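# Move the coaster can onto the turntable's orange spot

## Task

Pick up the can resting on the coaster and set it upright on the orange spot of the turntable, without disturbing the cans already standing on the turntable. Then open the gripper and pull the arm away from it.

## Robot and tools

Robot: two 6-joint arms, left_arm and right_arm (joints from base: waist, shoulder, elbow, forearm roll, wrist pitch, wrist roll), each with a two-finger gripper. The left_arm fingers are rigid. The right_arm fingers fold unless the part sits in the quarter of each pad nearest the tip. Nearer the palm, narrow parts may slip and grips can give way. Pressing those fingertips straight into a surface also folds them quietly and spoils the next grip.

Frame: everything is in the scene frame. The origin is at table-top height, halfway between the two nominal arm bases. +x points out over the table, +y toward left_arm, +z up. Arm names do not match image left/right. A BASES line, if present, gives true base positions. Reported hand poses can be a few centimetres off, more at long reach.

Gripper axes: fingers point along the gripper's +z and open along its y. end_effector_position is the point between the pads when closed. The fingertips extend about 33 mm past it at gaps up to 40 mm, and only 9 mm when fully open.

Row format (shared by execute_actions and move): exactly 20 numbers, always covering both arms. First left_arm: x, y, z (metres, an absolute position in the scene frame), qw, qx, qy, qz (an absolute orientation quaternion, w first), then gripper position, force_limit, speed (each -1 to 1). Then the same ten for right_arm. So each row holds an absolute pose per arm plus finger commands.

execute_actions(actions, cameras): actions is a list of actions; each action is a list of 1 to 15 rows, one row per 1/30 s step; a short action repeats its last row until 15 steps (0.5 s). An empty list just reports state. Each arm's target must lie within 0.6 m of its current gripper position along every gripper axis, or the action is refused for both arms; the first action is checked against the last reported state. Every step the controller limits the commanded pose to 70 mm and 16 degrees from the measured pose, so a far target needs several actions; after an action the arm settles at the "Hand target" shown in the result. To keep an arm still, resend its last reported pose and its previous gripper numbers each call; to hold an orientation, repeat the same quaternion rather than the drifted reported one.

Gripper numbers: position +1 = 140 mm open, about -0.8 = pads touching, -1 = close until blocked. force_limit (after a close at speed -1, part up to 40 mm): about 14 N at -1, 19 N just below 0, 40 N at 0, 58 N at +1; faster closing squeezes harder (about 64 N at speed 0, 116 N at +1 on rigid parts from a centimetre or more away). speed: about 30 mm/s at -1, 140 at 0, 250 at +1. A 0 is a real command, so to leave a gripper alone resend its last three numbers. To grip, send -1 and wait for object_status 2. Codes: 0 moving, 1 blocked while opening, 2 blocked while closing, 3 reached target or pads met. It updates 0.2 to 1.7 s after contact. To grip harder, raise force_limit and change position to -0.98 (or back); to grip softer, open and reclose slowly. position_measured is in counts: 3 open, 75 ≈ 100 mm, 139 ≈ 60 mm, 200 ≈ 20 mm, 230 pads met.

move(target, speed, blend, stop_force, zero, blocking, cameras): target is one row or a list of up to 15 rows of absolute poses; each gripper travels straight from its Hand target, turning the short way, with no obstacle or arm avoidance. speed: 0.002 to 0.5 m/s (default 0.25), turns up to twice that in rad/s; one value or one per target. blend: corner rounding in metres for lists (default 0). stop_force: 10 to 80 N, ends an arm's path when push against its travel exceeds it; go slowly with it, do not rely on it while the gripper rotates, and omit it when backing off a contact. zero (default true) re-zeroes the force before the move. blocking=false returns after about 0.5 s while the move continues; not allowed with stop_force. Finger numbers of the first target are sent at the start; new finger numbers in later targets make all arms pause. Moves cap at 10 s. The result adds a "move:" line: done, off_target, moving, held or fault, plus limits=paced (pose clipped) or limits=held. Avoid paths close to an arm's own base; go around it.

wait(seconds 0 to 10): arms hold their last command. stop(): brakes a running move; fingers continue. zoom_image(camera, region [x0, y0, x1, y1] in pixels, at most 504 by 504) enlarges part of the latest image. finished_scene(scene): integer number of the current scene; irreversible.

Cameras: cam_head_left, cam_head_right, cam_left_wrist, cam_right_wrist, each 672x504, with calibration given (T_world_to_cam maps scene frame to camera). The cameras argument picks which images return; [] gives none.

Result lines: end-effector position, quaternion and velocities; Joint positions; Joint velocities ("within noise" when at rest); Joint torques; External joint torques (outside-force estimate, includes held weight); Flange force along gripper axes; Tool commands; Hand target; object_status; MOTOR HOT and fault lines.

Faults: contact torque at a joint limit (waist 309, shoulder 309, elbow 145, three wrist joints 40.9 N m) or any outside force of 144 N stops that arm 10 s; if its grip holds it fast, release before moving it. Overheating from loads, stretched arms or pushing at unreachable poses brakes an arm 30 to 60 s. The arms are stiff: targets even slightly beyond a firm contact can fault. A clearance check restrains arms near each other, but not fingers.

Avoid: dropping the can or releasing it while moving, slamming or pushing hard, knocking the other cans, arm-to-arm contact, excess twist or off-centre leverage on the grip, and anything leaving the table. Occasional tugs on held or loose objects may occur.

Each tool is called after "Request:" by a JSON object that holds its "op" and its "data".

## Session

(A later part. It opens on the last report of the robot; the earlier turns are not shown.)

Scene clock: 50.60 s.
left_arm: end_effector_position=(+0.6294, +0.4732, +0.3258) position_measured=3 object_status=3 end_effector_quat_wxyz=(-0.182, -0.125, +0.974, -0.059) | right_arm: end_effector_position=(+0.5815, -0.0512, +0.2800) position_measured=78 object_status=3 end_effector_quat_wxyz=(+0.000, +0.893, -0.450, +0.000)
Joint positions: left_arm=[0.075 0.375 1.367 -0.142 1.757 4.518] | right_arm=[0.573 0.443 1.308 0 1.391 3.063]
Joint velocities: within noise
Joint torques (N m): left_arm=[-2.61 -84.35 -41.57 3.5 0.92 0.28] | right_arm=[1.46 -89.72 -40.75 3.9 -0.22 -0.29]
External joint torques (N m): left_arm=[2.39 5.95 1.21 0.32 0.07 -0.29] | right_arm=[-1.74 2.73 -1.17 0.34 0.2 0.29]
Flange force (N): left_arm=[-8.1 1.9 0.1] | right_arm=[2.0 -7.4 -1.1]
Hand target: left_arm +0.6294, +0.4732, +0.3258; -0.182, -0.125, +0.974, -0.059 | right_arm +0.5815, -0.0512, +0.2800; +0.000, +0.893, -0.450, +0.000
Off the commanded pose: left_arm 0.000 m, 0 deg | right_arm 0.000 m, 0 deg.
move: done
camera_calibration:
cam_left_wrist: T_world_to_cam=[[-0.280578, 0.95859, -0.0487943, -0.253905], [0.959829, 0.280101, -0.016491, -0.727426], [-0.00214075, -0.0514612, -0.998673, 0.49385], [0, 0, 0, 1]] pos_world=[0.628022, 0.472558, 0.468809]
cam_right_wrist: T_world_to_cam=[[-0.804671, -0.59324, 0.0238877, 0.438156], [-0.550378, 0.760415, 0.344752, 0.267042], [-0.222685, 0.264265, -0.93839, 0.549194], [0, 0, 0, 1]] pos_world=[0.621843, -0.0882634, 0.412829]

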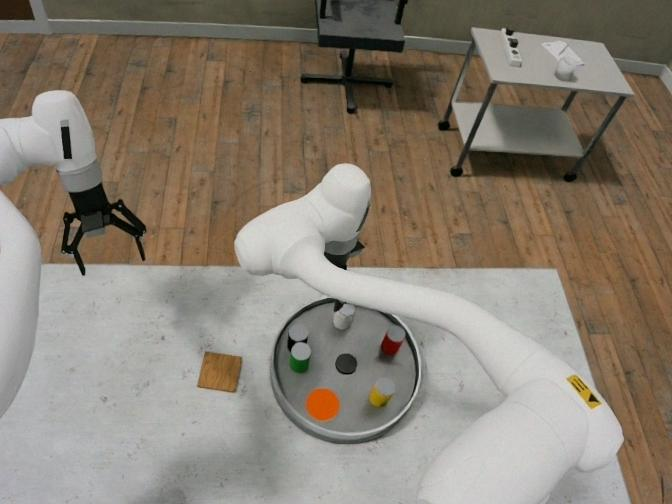

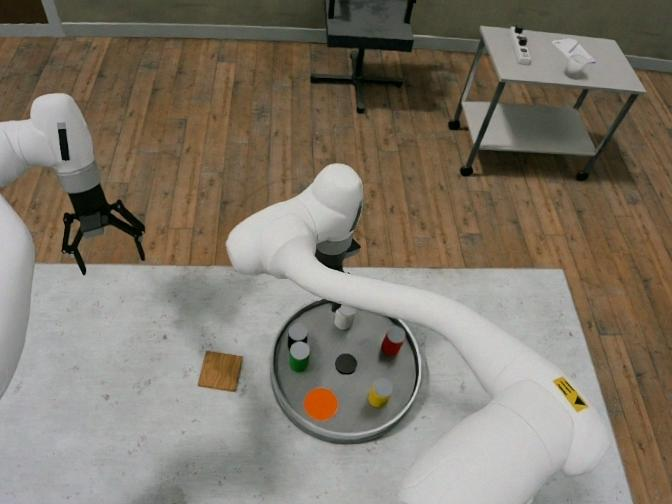

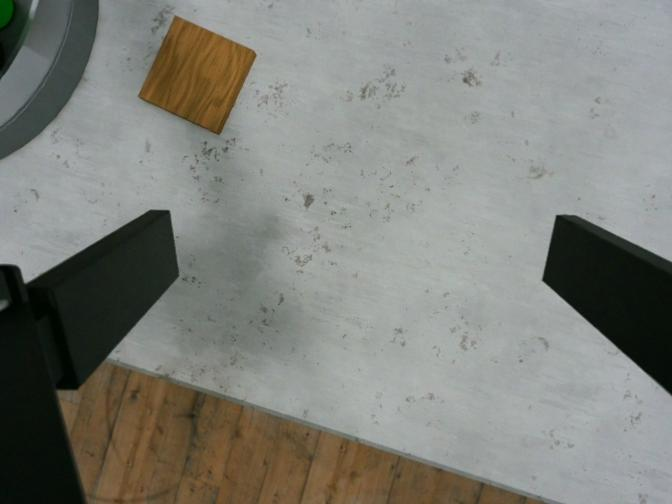

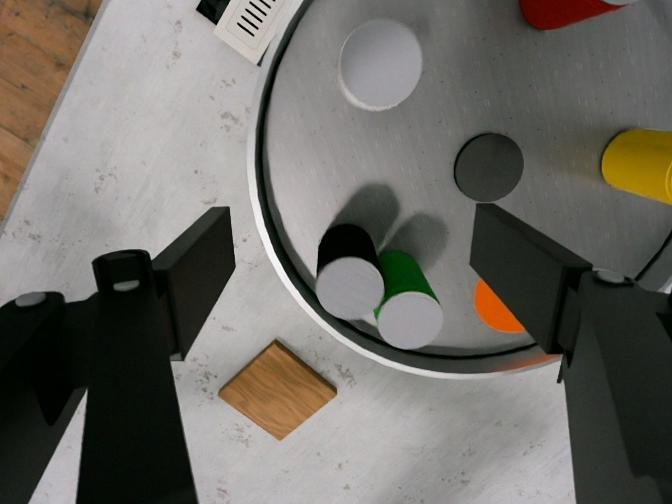

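Request:
{"op": "move", "data": {"target": [0.6294,0.4732,0.3258,-0.182,-0.125,0.974,-0.059,1,1,1,0.5605,-0.2319,0.185,0,0.893,-0.45,0,0.2,0,0], "speed": 0.2, "cameras": ["cam_right_wrist"]}}

Scene clock: 54.83 s.
left_arm: end_effector_position=(+0.6294, +0.4732, +0.3258) position_measured=3 object_status=3 end_effector_quat_wxyz=(-0.182, -0.125, +0.974, -0.059) | right_arm: end_effector_position=(+0.5605, -0.2319, +0.1850) position_measured=104 object_status=3 end_effector_quat_wxyz=(+0.000, +0.893, -0.450, +0.000)
Joint positions: left_arm=[0.075 0.375 1.367 -0.142 1.757 4.518] | right_arm=[0.373 0.323 1.657 0 1.161 2.862]
Joint velocities: within noise
Joint torques (N m): left_arm=[-2.86 -84.33 -41.61 3.5 0.92 0.25] | right_arm=[1.45 -75.12 -37.59 3.68 -0.16 -0.28]
External joint torques (N m): left_arm=[3.29 5.74 1.23 0.36 0.07 -0.26] | right_arm=[-1.37 2.56 -1.49 0.3 0.14 0.28]
Flange force (N): left_arm=[-7.9 3.1 0.1] | right_arm=[3.1 -6.3 -0.2]
Hand target: left_arm +0.6294, +0.4732, +0.3258; -0.182, -0.125, +0.974, -0.059 | right_arm +0.5605, -0.2319, +0.1850; +0.000, +0.893, -0.450, +0.000
Off the commanded pose: left_arm 0.000 m, 0 deg | right_arm 0.000 m, 0 deg.
move: done
camera_calibration:
cam_right_wrist: T_world_to_cam=[[-0.804579, -0.593367, 0.023851, 0.316292], [-0.55057, 0.760395, 0.344488, 0.425819], [-0.222544, 0.264036, -0.938488, 0.503085], [0, 0, 0, 1]] pos_world=[0.600883, -0.268946, 0.317906]
Images, in order (width x height): cam_right_wrist 672x504.

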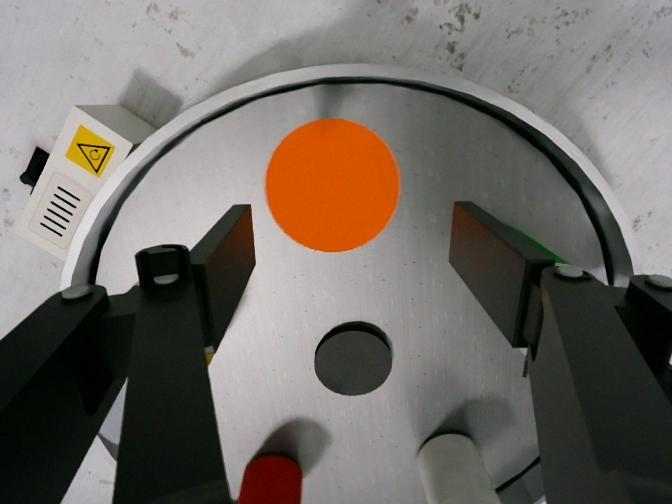

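Request:
{"op": "wait", "data": {"seconds": 0.85, "cameras": []}}

Request:
{"op": "move", "data": {"target": [[0.6294,0.4732,0.3258,-0.182,-0.125,0.974,-0.059,1,1,1,0.5839,-0.2063,0.185,0,0.893,-0.45,0,0.2,0,0],[0.6294,0.4732,0.3258,-0.182,-0.125,0.974,-0.059,1,1,1,0.6000,-0.1755,0.185,0,0.893,-0.45,0,0.2,0,0],[0.6294,0.4732,0.3258,-0.182,-0.125,0.974,-0.059,1,1,1,0.6075,-0.1416,0.185,0,0.893,-0.45,0,0.2,0,0],[0.6294,0.4732,0.3258,-0.182,-0.125,0.974,-0.059,1,1,1,0.6060,-0.1069,0.185,0,0.893,-0.45,0,0.2,0,0],[0.6294,0.4732,0.3258,-0.182,-0.125,0.974,-0.059,1,1,1,0.5955,-0.0738,0.185,0,0.893,-0.45,0,0.2,0,0],[0.6294,0.4732,0.3258,-0.182,-0.125,0.974,-0.059,1,1,1,0.5769,-0.0445,0.185,0,0.893,-0.45,0,0.2,0,0],[0.6294,0.4732,0.3258,-0.182,-0.125,0.974,-0.059,1,1,1,0.5513,-0.0210,0.185,0,0.893,-0.45,0,0.2,0,0],[0.6294,0.4732,0.3258,-0.182,-0.125,0.974,-0.059,1,1,1,0.5205,-0.0050,0.185,0,0.893,-0.45,0,0.2,0,0]], "speed": 0.0908, "blend": 0.012, "blocking": false, "cameras": ["cam_right_wrist"]}}

Request:
{"op": "wait", "data": {"seconds": 1, "cameras": ["cam_right_wrist"]}}

Request:
{"op": "wait", "data": {"seconds": 10, "cameras": ["cam_right_wrist"]}}

Scene clock: 56.10 s.
left_arm: end_effector_position=(+0.6294, +0.4732, +0.3258) position_measured=3 object_status=3 end_effector_quat_wxyz=(-0.182, -0.125, +0.974, -0.059) | right_arm: end_effector_position=(+0.5605, -0.2319, +0.1850) position_measured=104 object_status=3 end_effector_quat_wxyz=(+0.000, +0.893, -0.450, +0.000)
Joint positions: left_arm=[0.075 0.375 1.367 -0.142 1.757 4.518] | right_arm=[0.373 0.323 1.658 0 1.161 2.862]
Joint velocities: within noise
Joint torques (N m): left_arm=[-2.61 -84.32 -41.74 3.55 0.9 0.26] | right_arm=[1.07 -74.93 -37.09 3.63 -0.2 -0.28]
External joint torques (N m): left_arm=[2.66 5.73 1.23 0.3 0.08 -0.26] | right_arm=[-1.1 2.78 -1.92 0.33 0.17 0.28]
Flange force (N): left_arm=[-7.7 2.3 0.2] | right_arm=[3.0 -7.7 -0.5]
Hand target: left_arm +0.6294, +0.4732, +0.3258; -0.182, -0.125, +0.974, -0.059 | right_arm +0.5605, -0.2319, +0.1850; +0.000, +0.893, -0.450, +0.000
Tool commands: left_gripper/position=+1.0 left_gripper/force_limit=+1.0 left_gripper/speed=+1.0 right_gripper/position=+0.2 right_gripper/force_limit=+0.0 right_gripper/speed=+0.0
Off the commanded pose: left_arm 0.000 m, 0 deg | right_arm 0.000 m, 0 deg.
wait: 0.87 s; at rest from the start
No camera images: "cameras" was empty.

Scene clock: 56.60 s.
left_arm: end_effector_position=(+0.6294, +0.4732, +0.3258) position_measured=3 object_status=3 end_effector_quat_wxyz=(-0.182, -0.125, +0.974, -0.059) | right_arm: end_effector_position=(+0.5852, -0.2028, +0.1850) position_measured=104 object_status=3 end_effector_quat_wxyz=(+0.000, +0.893, -0.450, +0.000) end_effector_velocity=(+0.049, +0.076, -0.001) end_effector_angular_velocity=(-0.001, +0.001, +0.000)
Joint positions: left_arm=[0.075 0.375 1.367 -0.142 1.757 4.518] | right_arm=[0.398 0.375 1.585 0 1.182 2.887]
Joint velocities: left_arm=[within noise] | right_arm=[0.071 0.115 -0.165 -0.001 0.051 0.071]
Joint torques (N m): left_arm=[-2.57 -84.33 -41.74 3.48 0.91 0.25] | right_arm=[0.57 -79.62 -36.45 3.68 0.12 -0.51]
External joint torques (N m): left_arm=[2.34 5.8 1.32 0.34 0.08 -0.26] | right_arm=[0.2 1.69 -2.83 0.34 -0.13 0.51]
Flange force (N): left_arm=[-7.6 2.0 0.4] | right_arm=[0.8 -8.6 -1.7]
Hand target: left_arm +0.6294, +0.4732, +0.3258; -0.182, -0.125, +0.974, -0.059 | right_arm +0.5879, -0.1983, +0.1850; +0.000, +0.893, -0.450, +0.000
Tool commands: left_gripper/position=+1.0 left_gripper/force_limit=+1.0 left_gripper/speed=+1.0 right_gripper/position=+0.2 right_gripper/force_limit=+0.0 right_gripper/speed=+0.0
Off the commanded pose: left_arm 0.000 m, 0 deg | right_arm 0.208 m, 0 deg.
move: running; path passed 0 of 8 targets
camera_calibration:
cam_right_wrist: T_world_to_cam=[[-0.804663, -0.593257, 0.0237277, 0.353563], [-0.550439, 0.760374, 0.344745, 0.417143], [-0.222564, 0.264343, -0.938397, 0.500894], [0, 0, 0, 1]] pos_world=[0.625592, -0.239838, 0.31784]
Images, in order (width x height): cam_right_wrist 672x504.

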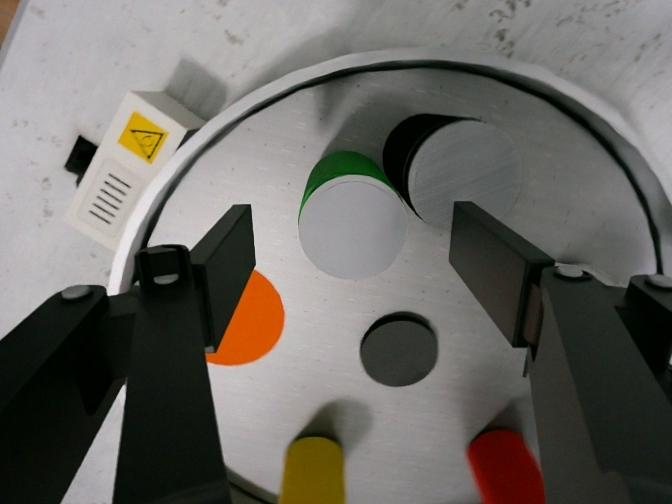

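Scene clock: 57.60 s.
left_arm: end_effector_position=(+0.6294, +0.4732, +0.3258) position_measured=3 object_status=3 end_effector_quat_wxyz=(-0.182, -0.125, +0.974, -0.059) | right_arm: end_effector_position=(+0.6063, -0.1167, +0.1850) position_measured=104 object_status=3 end_effector_quat_wxyz=(+0.000, +0.893, -0.450, +0.000) end_effector_velocity=(-0.006, +0.090, +0.000) end_effector_angular_velocity=(+0.001, +0.000, +0.000)
Joint positions: left_arm=[0.075 0.375 1.367 -0.142 1.757 4.518] | right_arm=[0.488 0.462 1.455 0 1.224 2.977]
Joint velocities: left_arm=[within noise] | right_arm=[0.103 0.06 -0.092 0.001 0.031 0.104]
Joint torques (N m): left_arm=[-2.47 -84.23 -41.62 3.5 0.91 0.26] | right_arm=[2.83 -90.02 -37.28 3.74 -0.22 -0.05]
External joint torques (N m): left_arm=[2.82 5.62 1.21 0.35 0.08 -0.26] | right_arm=[-2.91 3.13 -2.45 0.29 0.22 0.06]
Flange force (N): left_arm=[-7.6 2.6 0.1] | right_arm=[4.8 -10.0 -1.2]
Hand target: left_arm +0.6294, +0.4732, +0.3258; -0.182, -0.125, +0.974, -0.059 | right_arm +0.6058, -0.1115, +0.1850; +0.000, +0.893, -0.450, +0.000
Tool commands: left_gripper/position=+1.0 left_gripper/force_limit=+1.0 left_gripper/speed=+1.0 right_gripper/position=+0.2 right_gripper/force_limit=+0.0 right_gripper/speed=+0.0
Off the commanded pose: left_arm 0.000 m, 0 deg | right_arm 0.141 m, 0 deg.
earlier move: running; path passed 3 of 8 targets
wait: 1.00 s; no rest
camera_calibration:
cam_right_wrist: T_world_to_cam=[[-0.804643, -0.593283, 0.0237641, 0.421562], [-0.550444, 0.760353, 0.344782, 0.363277], [-0.222623, 0.264346, -0.938382, 0.482878], [0, 0, 0, 1]] pos_world=[0.64667, -0.15376, 0.317855]
Images, in order (width x height): cam_right_wrist 672x504.

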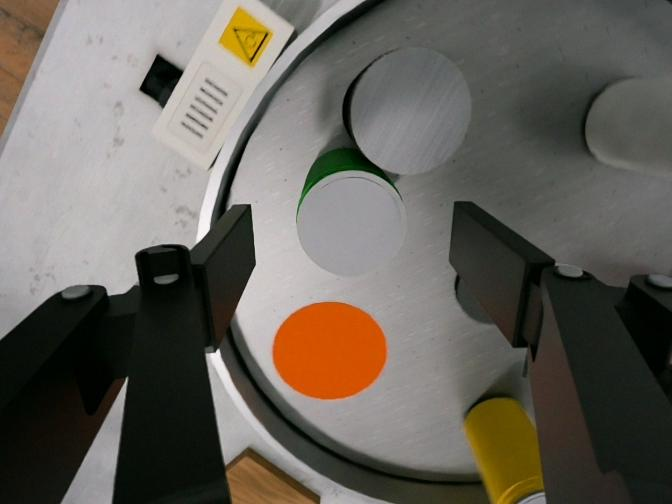

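Scene clock: 59.43 s.
left_arm: end_effector_position=(+0.6294, +0.4732, +0.3258) position_measured=3 object_status=3 end_effector_quat_wxyz=(-0.182, -0.125, +0.974, -0.059) | right_arm: end_effector_position=(+0.5205, -0.0050, +0.1850) position_measured=104 object_status=3 end_effector_quat_wxyz=(+0.000, +0.893, -0.450, +0.000)
Joint positions: left_arm=[0.075 0.375 1.367 -0.142 1.757 4.518] | right_arm=[0.664 0.451 1.472 0 1.218 3.153]
Joint velocities: within noise
Joint torques (N m): left_arm=[-2.66 -84.62 -41.6 3.51 0.93 0.25] | right_arm=[0.63 -88.85 -38.16 3.69 -0.16 -0.22]
External joint torques (N m): left_arm=[2.65 6.12 1.14 0.33 0.05 -0.25] | right_arm=[-0.63 3.05 -1.82 0.37 0.16 0.22]
Flange force (N): left_arm=[-8.5 2.2 -0.1] | right_arm=[0.0 -9.0 -0.5]
Hand target: left_arm +0.6294, +0.4732, +0.3258; -0.182, -0.125, +0.974, -0.059 | right_arm +0.5205, -0.0050, +0.1850; +0.000, +0.893, -0.450, +0.000
Tool commands: left_gripper/position=+1.0 left_gripper/force_limit=+1.0 left_gripper/speed=+1.0 right_gripper/position=+0.2 right_gripper/force_limit=+0.0 right_gripper/speed=+0.0
Off the commanded pose: left_arm 0.000 m, 0 deg | right_arm 0.000 m, 0 deg.
earlier move: done
wait: 1.83 of 10 s (the move ended)
camera_calibration:
cam_right_wrist: T_world_to_cam=[[-0.804673, -0.59324, 0.0238222, 0.418784], [-0.550386, 0.76039, 0.344794, 0.231047], [-0.22266, 0.264335, -0.938376, 0.434263], [0, 0, 0, 1]] pos_world=[0.560842, -0.0420374, 0.317862]
Images, in order (width x height): cam_right_wrist 672x504.

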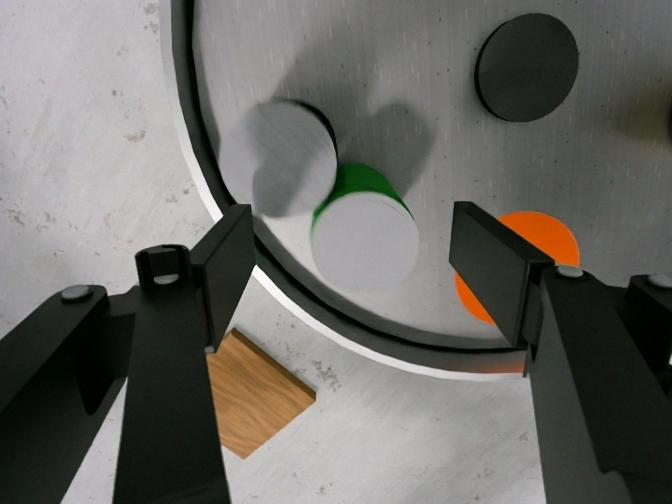

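Request:
{"op": "move", "data": {"target": [0.6294,0.4732,0.3258,-0.182,-0.125,0.974,-0.059,1,1,1,0.5513,-0.2396,0.185,0,0.893,-0.45,0,0.05,0,0], "speed": 0.2, "cameras": []}}

Request:
{"op": "wait", "data": {"seconds": 3.3, "cameras": ["cam_right_wrist"]}}

Scene clock: 62.20 s.
left_arm: end_effector_position=(+0.6294, +0.4732, +0.3258) position_measured=3 object_status=3 end_effector_quat_wxyz=(-0.182, -0.125, +0.974, -0.059) | right_arm: end_effector_position=(+0.5513, -0.2396, +0.1850) position_measured=123 object_status=3 end_effector_quat_wxyz=(+0.000, +0.893, -0.450, +0.000)
Joint positions: left_arm=[0.075 0.375 1.367 -0.142 1.757 4.518] | right_arm=[0.367 0.306 1.681 0 1.154 2.856]
Joint velocities: within noise
Joint torques (N m): left_arm=[-2.35 -84.2 -41.6 3.5 0.89 0.22] | right_arm=[1.28 -72.86 -37.22 3.51 -0.18 -0.23]
External joint torques (N m): left_arm=[2.33 5.34 0.97 0.36 0.1 -0.23] | right_arm=[-1.49 2.96 -1.39 0.4 0.16 0.23]
Flange force (N): left_arm=[-7.5 2.0 -0.2] | right_arm=[3.4 -6.6 0.2]
Hand target: left_arm +0.6294, +0.4732, +0.3258; -0.182, -0.125, +0.974, -0.059 | right_arm +0.5513, -0.2396, +0.1850; +0.000, +0.893, -0.450, +0.000
Off the commanded pose: left_arm 0.000 m, 0 deg | right_arm 0.000 m, 0 deg.
move: done
No camera images: "cameras" was empty.

Scene clock: 65.50 s.
left_arm: end_effector_position=(+0.6294, +0.4732, +0.3258) position_measured=3 object_status=3 end_effector_quat_wxyz=(-0.182, -0.125, +0.974, -0.059) | right_arm: end_effector_position=(+0.5513, -0.2396, +0.1850) position_measured=123 object_status=3 end_effector_quat_wxyz=(+0.000, +0.893, -0.450, +0.000)
Joint positions: left_arm=[0.075 0.375 1.367 -0.142 1.757 4.518] | right_arm=[0.367 0.306 1.681 0 1.154 2.856]
Joint velocities: within noise
Joint torques (N m): left_arm=[-2.66 -84.24 -41.65 3.48 0.92 0.29] | right_arm=[1.22 -72.72 -37.14 3.6 -0.19 -0.27]
External joint torques (N m): left_arm=[2.82 5.64 1.19 0.37 0.07 -0.3] | right_arm=[-1.11 1.95 -1.79 0.36 0.16 0.27]
Flange force (N): left_arm=[-7.7 2.5 0.1] | right_arm=[2.7 -6.1 -0.9]
Hand target: left_arm +0.6294, +0.4732, +0.3258; -0.182, -0.125, +0.974, -0.059 | right_arm +0.5513, -0.2396, +0.1850; +0.000, +0.893, -0.450, +0.000
Tool commands: left_gripper/position=+1.0 left_gripper/force_limit=+1.0 left_gripper/speed=+1.0 right_gripper/position=+0.05 right_gripper/force_limit=+0.0 right_gripper/speed=+0.0
Off the commanded pose: left_arm 0.000 m, 0 deg | right_arm 0.000 m, 0 deg.
wait: 3.30 s; at rest by 0.17 s
camera_calibration:
cam_right_wrist: T_world_to_cam=[[-0.804675, -0.593236, 0.0238534, 0.304386], [-0.550384, 0.760411, 0.344749, 0.426429], [-0.222656, 0.264283, -0.938392, 0.503116], [0, 0, 0, 1]] pos_world=[0.591653, -0.276654, 0.317848]
Images, in order (width x height): cam_right_wrist 672x504.

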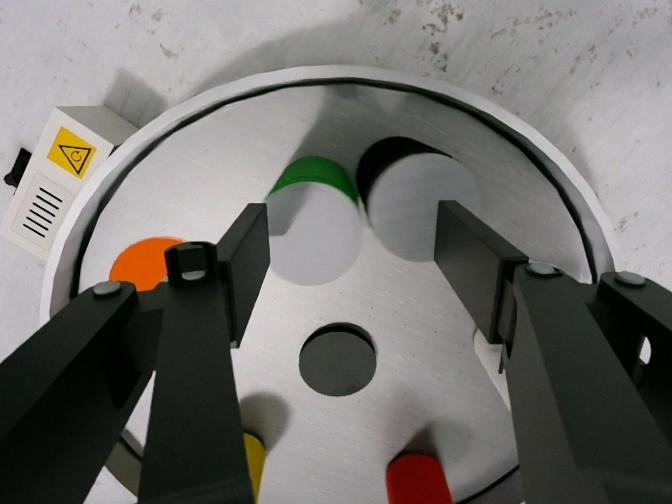

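Request:
{"op": "execute_actions", "data": {"actions": [], "cameras": ["cam_right_wrist"]}}

Scene clock: 66.13 s.
left_arm: end_effector_position=(+0.6294, +0.4732, +0.3258) position_measured=3 object_status=3 end_effector_quat_wxyz=(-0.182, -0.125, +0.974, -0.059) | right_arm: end_effector_position=(+0.5513, -0.2396, +0.1850) position_measured=123 object_status=3 end_effector_quat_wxyz=(+0.000, +0.893, -0.450, +0.000)
Joint positions: left_arm=[0.075 0.375 1.367 -0.142 1.757 4.518] | right_arm=[0.367 0.306 1.681 0 1.154 2.856]
Joint velocities: within noise
Joint torques (N m): left_arm=[-2.49 -84.39 -41.57 3.49 0.93 0.24] | right_arm=[0.95 -72.97 -36.96 3.63 -0.16 -0.26]
External joint torques (N m): left_arm=[2.69 5.72 1.07 0.36 0.06 -0.24] | right_arm=[-0.92 2.42 -1.89 0.32 0.15 0.26]
Flange force (N): left_arm=[-8.0 2.3 -0.1] | right_arm=[2.7 -7.0 -0.7]
Hand target: left_arm +0.6294, +0.4732, +0.3258; -0.182, -0.125, +0.974, -0.059 | right_arm +0.5513, -0.2396, +0.1850; +0.000, +0.893, -0.450, +0.000
Tool commands: left_gripper/position=+1.0 left_gripper/force_limit=+1.0 left_gripper/speed=+1.0 right_gripper/position=+0.05 right_gripper/force_limit=+0.0 right_gripper/speed=+0.0
Off the commanded pose: left_arm 0.000 m, 0 deg | right_arm 0.000 m, 0 deg.
camera_calibration:
cam_right_wrist: T_world_to_cam=[[-0.804675, -0.593236, 0.0238537, 0.304385], [-0.550384, 0.760411, 0.344749, 0.426429], [-0.222656, 0.264282, -0.938392, 0.503116], [0, 0, 0, 1]] pos_world=[0.591653, -0.276654, 0.317848]
Images, in order (width x height): cam_right_wrist 672x504.

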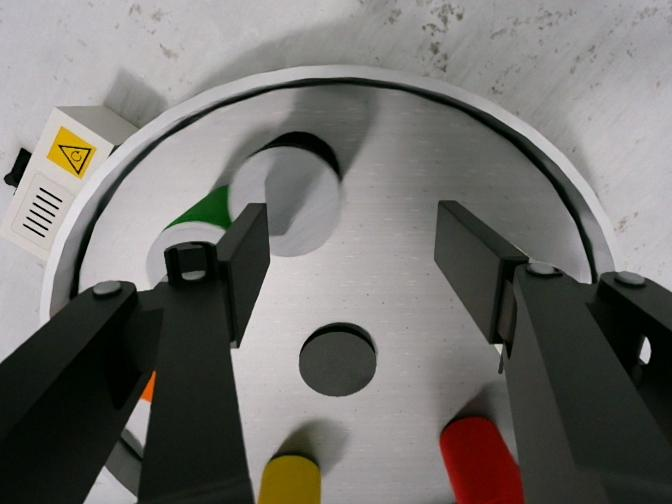

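Request:
{"op": "zoom_image", "data": {"camera": "cam_right_wrist", "region": [0, 90, 160, 260]}}

Request:
{"op": "execute_actions", "data": {"actions": [], "cameras": ["cam_head_left"]}}

Request:
{"op": "zoom_image", "data": {"camera": "cam_head_left", "region": [250, 200, 650, 500]}}

Scaled by 2.965 from the camera's 672x504 image, which has a finer 960x720 frame.

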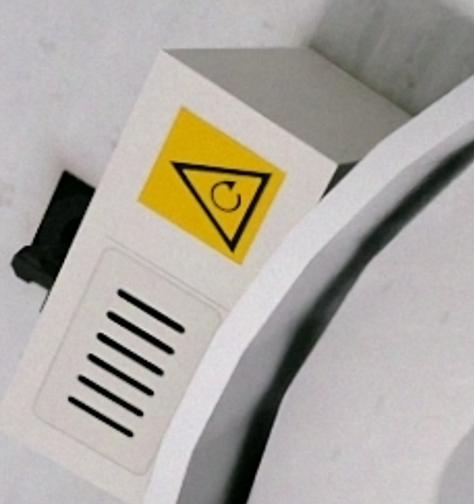

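Scene clock: 66.23 s.
left_arm: end_effector_position=(+0.6294, +0.4732, +0.3258) position_measured=3 object_status=3 end_effector_quat_wxyz=(-0.182, -0.125, +0.974, -0.059) | right_arm: end_effector_position=(+0.5513, -0.2396, +0.1850) position_measured=123 object_status=3 end_effector_quat_wxyz=(+0.000, +0.893, -0.450, +0.000)
Joint positions: left_arm=[0.075 0.375 1.367 -0.142 1.757 4.518] | right_arm=[0.367 0.306 1.681 0 1.154 2.856]
Joint velocities: within noise
Joint torques (N m): left_arm=[-2.82 -84.26 -41.6 3.49 0.9 0.26] | right_arm=[0.35 -73.39 -36.84 3.62 -0.19 -0.28]
External joint torques (N m): left_arm=[2.64 5.76 1.17 0.35 0.08 -0.27] | right_arm=[-0.36 2.99 -1.85 0.31 0.18 0.28]
Flange force (N): left_arm=[-7.9 2.3 0.0] | right_arm=[2.0 -8.0 -0.3]
Hand target: left_arm +0.6294, +0.4732, +0.3258; -0.182, -0.125, +0.974, -0.059 | right_arm +0.5513, -0.2396, +0.1850; +0.000, +0.893, -0.450, +0.000
Tool commands: left_gripper/position=+1.0 left_gripper/force_limit=+1.0 left_gripper/speed=+1.0 right_gripper/position=+0.05 right_gripper/force_limit=+0.0 right_gripper/speed=+0.0
Off the commanded pose: left_arm 0.000 m, 0 deg | right_arm 0.000 m, 0 deg.
Images, in order (width x height): cam_head_left 672x504.

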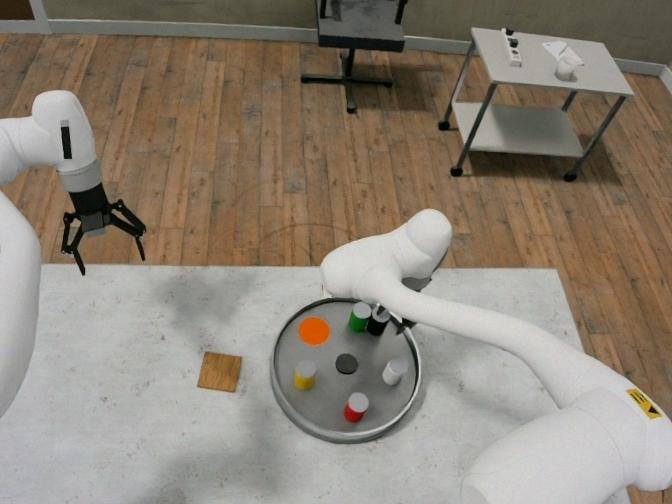

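Scaled by 1.260 from the camera's 672x504 image, which has a finer 960x720 frame.

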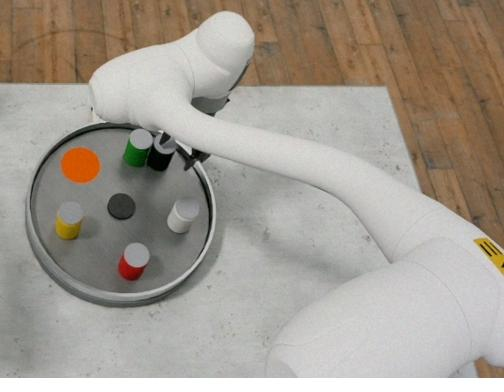

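Request:
{"op": "wait", "data": {"seconds": 3.8, "cameras": []}}

Request:
{"op": "move", "data": {"target": [0.6294,0.4732,0.3258,-0.182,-0.125,0.974,-0.059,1,1,1,0.5605,-0.2319,0.185,0,0.893,-0.45,0,0.05,0,0], "speed": 0.004, "blocking": false, "cameras": []}}

Scene clock: 70.87 s.
left_arm: end_effector_position=(+0.6294, +0.4732, +0.3258) position_measured=3 object_status=3 end_effector_quat_wxyz=(-0.182, -0.125, +0.974, -0.059) | right_arm: end_effector_position=(+0.5513, -0.2396, +0.1850) position_measured=123 object_status=3 end_effector_quat_wxyz=(+0.000, +0.893, -0.450, +0.000)
Joint positions: left_arm=[0.075 0.375 1.367 -0.142 1.757 4.518] | right_arm=[0.367 0.306 1.681 0 1.154 2.856]
Joint velocities: within noise
Joint torques (N m): left_arm=[-2.71 -84.29 -41.53 3.52 0.92 0.28] | right_arm=[1.28 -73.08 -37.13 3.58 -0.24 -0.29]
External joint torques (N m): left_arm=[3.04 5.51 1 0.35 0.07 -0.28] | right_arm=[-1.36 2.92 -1.65 0.35 0.21 0.29]
Flange force (N): left_arm=[-7.8 2.7 -0.3] | right_arm=[3.3 -7.2 -0.2]
Hand target: left_arm +0.6294, +0.4732, +0.3258; -0.182, -0.125, +0.974, -0.059 | right_arm +0.5513, -0.2396, +0.1850; +0.000, +0.893, -0.450, +0.000
Tool commands: left_gripper/position=+1.0 left_gripper/force_limit=+1.0 left_gripper/speed=+1.0 right_gripper/position=+0.05 right_gripper/force_limit=+0.0 right_gripper/speed=+0.0
Off the commanded pose: left_arm 0.000 m, 0 deg | right_arm 0.000 m, 0 deg.
wait: 3.80 s; at rest from the start
No camera images: "cameras" was empty.

Scene clock: 71.37 s.
left_arm: end_effector_position=(+0.6294, +0.4732, +0.3258) position_measured=3 object_status=3 end_effector_quat_wxyz=(-0.182, -0.125, +0.974, -0.059) | right_arm: end_effector_position=(+0.5527, -0.2385, +0.1850) position_measured=123 object_status=3 end_effector_quat_wxyz=(+0.000, +0.893, -0.450, +0.000) end_effector_velocity=(+0.002, +0.002, -0.001) end_effector_angular_velocity=(+0.000, +0.002, -0.001)
Joint positions: left_arm=[0.075 0.375 1.367 -0.142 1.757 4.518] | right_arm=[0.368 0.309 1.678 0 1.155 2.857]
Joint velocities: left_arm=[within noise] | right_arm=[0.002 0.006 -0.006 0.001 0.003 0.002]
Joint torques (N m): left_arm=[-2.51 -84.43 -41.67 3.51 0.93 0.3] | right_arm=[-1.6 -73.12 -36.98 3.6 -0.09 -0.06]
External joint torques (N m): left_arm=[2.48 5.82 1.19 0.33 0.06 -0.3] | right_arm=[1.6 2.51 -1.83 0.34 0.08 0.06]
Flange force (N): left_arm=[-7.9 2.0 0.1] | right_arm=[-0.5 -7.9 -0.4]
Hand target: left_arm +0.6294, +0.4732, +0.3258; -0.182, -0.125, +0.974, -0.059 | right_arm +0.5528, -0.2383, +0.1850; +0.000, +0.893, -0.450, +0.000
Tool commands: left_gripper/position=+1.0 left_gripper/force_limit=+1.0 left_gripper/speed=+1.0 right_gripper/position=+0.05 right_gripper/force_limit=+0.0 right_gripper/speed=+0.0
Off the commanded pose: left_arm 0.000 m, 0 deg | right_arm 0.010 m, 0 deg.
move: running
No camera images: "cameras" was empty.

Request:
{"op": "wait", "data": {"seconds": 10, "cameras": []}}

Request:
{"op": "wait", "data": {"seconds": 0.45, "cameras": []}}

Request:
{"op": "move", "data": {"target": [[0.6294,0.4732,0.3258,-0.182,-0.125,0.974,-0.059,1,1,1,0.5839,-0.2063,0.185,0,0.893,-0.45,0,0.05,0,0],[0.6294,0.4732,0.3258,-0.182,-0.125,0.974,-0.059,1,1,1,0.6000,-0.1755,0.185,0,0.893,-0.45,0,0.05,0,0],[0.6294,0.4732,0.3258,-0.182,-0.125,0.974,-0.059,1,1,1,0.6075,-0.1416,0.161,0,0.893,-0.45,0,0.05,0,0],[0.6294,0.4732,0.3258,-0.182,-0.125,0.974,-0.059,1,1,1,0.6060,-0.1069,0.1365,0,0.893,-0.45,0,0.05,0,0],[0.6294,0.4732,0.3258,-0.182,-0.125,0.974,-0.059,1,1,1,0.5955,-0.0738,0.1365,0,0.893,-0.45,0,0.05,0,0],[0.6294,0.4732,0.3258,-0.182,-0.125,0.974,-0.059,1,1,1,0.5769,-0.0445,0.1365,0,0.893,-0.45,0,0.05,0,0],[0.6294,0.4732,0.3258,-0.182,-0.125,0.974,-0.059,1,1,1,0.5513,-0.0210,0.1365,0,0.893,-0.45,0,0.05,0,0],[0.6294,0.4732,0.3258,-0.182,-0.125,0.974,-0.059,1,1,1,0.5205,-0.0050,0.1365,0,0.893,-0.45,0,0.05,0,0]], "speed": [0.0908,0.0908,0.1104,0.1108,0.0908,0.0908,0.0908,0.0908], "blend": [0.012], "blocking": false, "cameras": []}}

Request:
{"op": "wait", "data": {"seconds": 1.45, "cameras": ["cam_right_wrist"]}}

Request:
{"op": "move", "data": {"target": [[0.6294,0.4732,0.3258,-0.182,-0.125,0.974,-0.059,1,1,1,0.5834,-0.0537,0.1365,0,0.893,-0.45,0,-1,0,-0.7],[0.6294,0.4732,0.3258,-0.182,-0.125,0.974,-0.059,1,1,1,0.5600,-0.0281,0.1365,0,0.893,-0.45,0,-1,0,-0.7],[0.6294,0.4732,0.3258,-0.182,-0.125,0.974,-0.059,1,1,1,0.5307,-0.0095,0.1365,0,0.893,-0.45,0,-1,0,-0.7],[0.6294,0.4732,0.3258,-0.182,-0.125,0.974,-0.059,1,1,1,0.4976,0.0010,0.1365,0,0.893,-0.45,0,-1,0,-0.7]], "speed": 0.0908, "blend": [0.012], "blocking": false, "cameras": []}}

Request:
{"op": "wait", "data": {"seconds": 0.2, "cameras": ["cam_right_wrist"]}}

Request:
{"op": "move", "data": {"target": [[0.6294,0.4732,0.3258,-0.182,-0.125,0.974,-0.059,1,1,1,0.5089,-0.0015,0.19,0,0.893,-0.45,0,-1,0,-0.7],[0.6294,0.4732,0.3258,-0.182,-0.125,0.974,-0.059,1,1,1,0.4629,0.0025,0.245,0,0.893,-0.45,0,-1,0,-0.7]], "speed": [0.13,0.14], "blend": [0.02], "cameras": ["cam_right_wrist","cam_head_left"]}}

Scene clock: 74.10 s.
left_arm: end_effector_position=(+0.6294, +0.4732, +0.3258) position_measured=3 object_status=3 end_effector_quat_wxyz=(-0.182, -0.125, +0.974, -0.059) | right_arm: end_effector_position=(+0.5605, -0.2319, +0.1850) position_measured=123 object_status=3 end_effector_quat_wxyz=(+0.000, +0.893, -0.450, +0.000)
Joint positions: left_arm=[0.075 0.375 1.367 -0.142 1.757 4.518] | right_arm=[0.373 0.323 1.658 0 1.161 2.862]
Joint velocities: within noise
Joint torques (N m): left_arm=[-2.56 -84.48 -41.59 3.51 0.89 0.25] | right_arm=[0.53 -75.02 -37.27 3.59 -0.19 -0.32]
External joint torques (N m): left_arm=[2.71 5.95 1.15 0.34 0.09 -0.25] | right_arm=[-0.77 2.73 -1.83 0.37 0.16 0.32]
Flange force (N): left_arm=[-8.2 2.3 -0.1] | right_arm=[2.4 -7.5 -0.5]
Hand target: left_arm +0.6294, +0.4732, +0.3258; -0.182, -0.125, +0.974, -0.059 | right_arm +0.5605, -0.2319, +0.1850; +0.000, +0.893, -0.450, +0.000
Tool commands: left_gripper/position=+1.0 left_gripper/force_limit=+1.0 left_gripper/speed=+1.0 right_gripper/position=+0.05 right_gripper/force_limit=+0.0 right_gripper/speed=+0.0
Off the commanded pose: left_arm 0.000 m, 0 deg | right_arm 0.000 m, 0 deg.
earlier move: done
wait: 2.00 of 10 s (the move ended)
No camera images: "cameras" was empty.

Scene clock: 74.57 s.
left_arm: end_effector_position=(+0.6294, +0.4732, +0.3258) position_measured=3 object_status=3 end_effector_quat_wxyz=(-0.182, -0.125, +0.974, -0.059) | right_arm: end_effector_position=(+0.5605, -0.2319, +0.1850) position_measured=123 object_status=3 end_effector_quat_wxyz=(+0.000, +0.893, -0.450, +0.000)
Joint positions: left_arm=[0.075 0.375 1.367 -0.142 1.757 4.518] | right_arm=[0.373 0.323 1.658 0 1.161 2.862]
Joint velocities: within noise
Joint torques (N m): left_arm=[-2.74 -84.12 -41.57 3.51 0.92 0.26] | right_arm=[0.35 -74.47 -37.17 3.65 -0.17 -0.28]
External joint torques (N m): left_arm=[2.42 5.42 0.98 0.33 0.06 -0.26] | right_arm=[-0.27 1.95 -1.84 0.32 0.15 0.28]
Flange force (N): left_arm=[-7.6 2.0 -0.2] | right_arm=[1.5 -6.6 -0.9]
Hand target: left_arm +0.6294, +0.4732, +0.3258; -0.182, -0.125, +0.974, -0.059 | right_arm +0.5605, -0.2319, +0.1850; +0.000, +0.893, -0.450, +0.000
Tool commands: left_gripper/position=+1.0 left_gripper/force_limit=+1.0 left_gripper/speed=+1.0 right_gripper/position=+0.05 right_gripper/force_limit=+0.0 right_gripper/speed=+0.0
Off the commanded pose: left_arm 0.000 m, 0 deg | right_arm 0.000 m, 0 deg.
wait: 0.47 s; at rest by 0.17 s
No camera images: "cameras" was empty.

blend must be one number or one for each of the 8 targets, got a list of 1; nothing of the call was run

Scene clock: 76.03 s.
left_arm: end_effector_position=(+0.6294, +0.4732, +0.3258) position_measured=3 object_status=3 end_effector_quat_wxyz=(-0.182, -0.125, +0.974, -0.059) | right_arm: end_effector_position=(+0.5605, -0.2319, +0.1850) position_measured=123 object_status=3 end_effector_quat_wxyz=(+0.000, +0.893, -0.450, +0.000)
Joint positions: left_arm=[0.075 0.375 1.367 -0.142 1.757 4.518] | right_arm=[0.373 0.323 1.658 0 1.161 2.862]
Joint velocities: within noise
Joint torques (N m): left_arm=[-2.66 -84.23 -41.67 3.5 0.92 0.26] | right_arm=[0.68 -74.13 -37.18 3.61 -0.19 -0.27]
External joint torques (N m): left_arm=[2.69 5.55 1.2 0.34 0.06 -0.27] | right_arm=[-0.69 1.85 -1.85 0.35 0.17 0.27]
Flange force (N): left_arm=[-7.5 2.4 0.2] | right_arm=[2.1 -6.3 -1.1]
Hand target: left_arm +0.6294, +0.4732, +0.3258; -0.182, -0.125, +0.974, -0.059 | right_arm +0.5605, -0.2319, +0.1850; +0.000, +0.893, -0.450, +0.000
Tool commands: left_gripper/position=+1.0 left_gripper/force_limit=+1.0 left_gripper/speed=+1.0 right_gripper/position=+0.05 right_gripper/force_limit=+0.0 right_gripper/speed=+0.0
Off the commanded pose: left_arm 0.000 m, 0 deg | right_arm 0.000 m, 0 deg.
wait: 1.47 s; at rest by 0.17 s
camera_calibration:
cam_right_wrist: T_world_to_cam=[[-0.804673, -0.59324, 0.023837, 0.31637], [-0.550396, 0.76041, 0.344733, 0.425648], [-0.222636, 0.264278, -0.938398, 0.503135], [0, 0, 0, 1]] pos_world=[0.600865, -0.268951, 0.317865]
Images, in order (width x height): cam_right_wrist 672x504.

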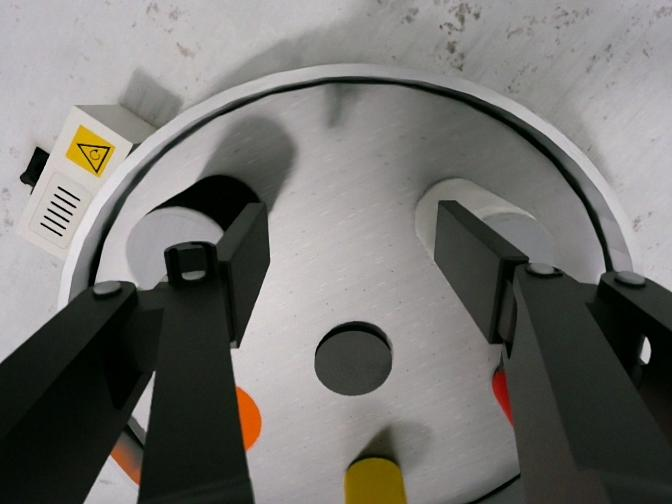

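blend must be one number or one for each of the 4 targets, got a list of 1; nothing of the call was run

Scene clock: 76.23 s.
left_arm: end_effector_position=(+0.6294, +0.4732, +0.3258) position_measured=3 object_status=3 end_effector_quat_wxyz=(-0.182, -0.125, +0.974, -0.059) | right_arm: end_effector_position=(+0.5605, -0.2319, +0.1850) position_measured=123 object_status=3 end_effector_quat_wxyz=(+0.000, +0.893, -0.450, +0.000)
Joint positions: left_arm=[0.075 0.375 1.367 -0.142 1.757 4.518] | right_arm=[0.373 0.323 1.658 0 1.161 2.862]
Joint velocities: within noise
Joint torques (N m): left_arm=[-2.75 -84.19 -41.63 3.51 0.91 0.27] | right_arm=[0.54 -74.84 -37.24 3.62 -0.18 -0.32]
External joint torques (N m): left_arm=[2.78 5.6 1.2 0.33 0.07 -0.28] | right_arm=[-0.57 2.45 -1.71 0.33 0.16 0.32]
Flange force (N): left_arm=[-7.6 2.5 0.1] | right_arm=[2.0 -7.0 -0.5]
Hand target: left_arm +0.6294, +0.4732, +0.3258; -0.182, -0.125, +0.974, -0.059 | right_arm +0.5605, -0.2319, +0.1850; +0.000, +0.893, -0.450, +0.000
Tool commands: left_gripper/position=+1.0 left_gripper/force_limit=+1.0 left_gripper/speed=+1.0 right_gripper/position=+0.05 right_gripper/force_limit=+0.0 right_gripper/speed=+0.0
Off the commanded pose: left_arm 0.000 m, 0 deg | right_arm 0.000 m, 0 deg.
wait: 0.20 s; at rest by 0.17 s
camera_calibration:
cam_right_wrist: T_world_to_cam=[[-0.804672, -0.59324, 0.0238371, 0.31637], [-0.550396, 0.76041, 0.344733, 0.425648], [-0.222636, 0.264277, -0.938398, 0.503135], [0, 0, 0, 1]] pos_world=[0.600865, -0.268951, 0.317865]
Images, in order (width x height): cam_right_wrist 672x504.

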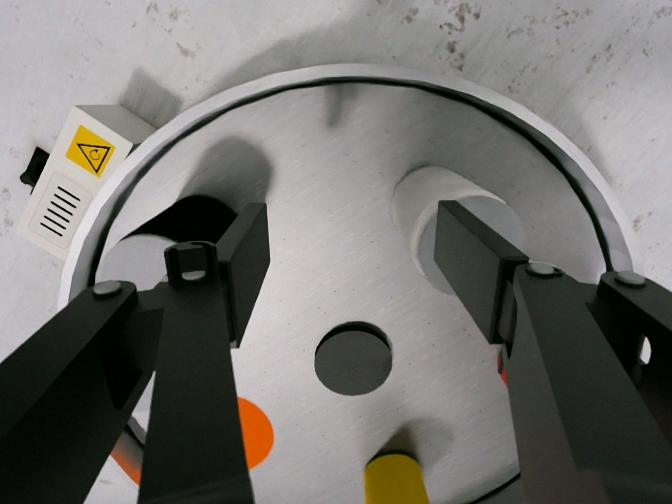

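blend must be one number or one for each of the 2 targets, got a list of 1; nothing of the call was run

Request:
{"op": "wait", "data": {"seconds": 3.3, "cameras": []}}

Request:
{"op": "move", "data": {"target": [0.6294,0.4732,0.3258,-0.182,-0.125,0.974,-0.059,1,1,1,0.5605,-0.2319,0.197,0,0.893,-0.45,0,0.05,0,0], "speed": 0.004, "blocking": false, "cameras": []}}

Scene clock: 79.73 s.
left_arm: end_effector_position=(+0.6294, +0.4732, +0.3258) position_measured=3 object_status=3 end_effector_quat_wxyz=(-0.182, -0.125, +0.974, -0.059) | right_arm: end_effector_position=(+0.5605, -0.2319, +0.1850) position_measured=123 object_status=3 end_effector_quat_wxyz=(+0.000, +0.893, -0.450, +0.000)
Joint positions: left_arm=[0.075 0.375 1.367 -0.142 1.757 4.518] | right_arm=[0.373 0.323 1.658 0 1.161 2.862]
Joint velocities: within noise
Joint torques (N m): left_arm=[-2.92 -84.18 -41.52 3.49 0.9 0.25] | right_arm=[0.8 -74.64 -37.22 3.62 -0.23 -0.28]
External joint torques (N m): left_arm=[3.06 5.41 0.96 0.37 0.09 -0.26] | right_arm=[-0.89 2.42 -1.76 0.34 0.21 0.28]
Flange force (N): left_arm=[-7.8 2.8 -0.4] | right_arm=[2.5 -6.9 -0.7]
Hand target: left_arm +0.6294, +0.4732, +0.3258; -0.182, -0.125, +0.974, -0.059 | right_arm +0.5605, -0.2319, +0.1850; +0.000, +0.893, -0.450, +0.000
Tool commands: left_gripper/position=+1.0 left_gripper/force_limit=+1.0 left_gripper/speed=+1.0 right_gripper/position=+0.05 right_gripper/force_limit=+0.0 right_gripper/speed=+0.0
Off the commanded pose: left_arm 0.000 m, 0 deg | right_arm 0.000 m, 0 deg.
wait: 3.30 s; at rest from the start
No camera images: "cameras" was empty.

Scene clock: 80.23 s.
left_arm: end_effector_position=(+0.6294, +0.4732, +0.3258) position_measured=3 object_status=3 end_effector_quat_wxyz=(-0.182, -0.125, +0.974, -0.059) | right_arm: end_effector_position=(+0.5605, -0.2319, +0.1868) position_measured=123 object_status=3 end_effector_quat_wxyz=(+0.000, +0.893, -0.450, +0.000) end_effector_velocity=(+0.000, +0.001, +0.004) end_effector_angular_velocity=(+0.002, +0.000, +0.000)
Joint positions: left_arm=[0.075 0.375 1.367 -0.142 1.757 4.518] | right_arm=[0.373 0.322 1.656 0 1.164 2.862]
Joint velocities: left_arm=[within noise] | right_arm=[0.001 -0.003 -0.004 0.002 0.006 0]
Joint torques (N m): left_arm=[-2.7 -84.17 -41.53 3.5 0.92 0.27] | right_arm=[0.77 -72.95 -37.98 3.63 -0.24 -0.31]
External joint torques (N m): left_arm=[2.58 5.53 1.04 0.34 0.07 -0.27] | right_arm=[-0.94 0.9 -0.91 0.32 0.22 0.31]
Flange force (N): left_arm=[-7.7 2.2 -0.1] | right_arm=[1.6 -3.0 -0.8]
Hand target: left_arm +0.6294, +0.4732, +0.3258; -0.182, -0.125, +0.974, -0.059 | right_arm +0.5605, -0.2319, +0.1870; +0.000, +0.893, -0.450, +0.000
Tool commands: left_gripper/position=+1.0 left_gripper/force_limit=+1.0 left_gripper/speed=+1.0 right_gripper/position=+0.05 right_gripper/force_limit=+0.0 right_gripper/speed=+0.0
Off the commanded pose: left_arm 0.000 m, 0 deg | right_arm 0.010 m, 0 deg.
move: running
No camera images: "cameras" was empty.


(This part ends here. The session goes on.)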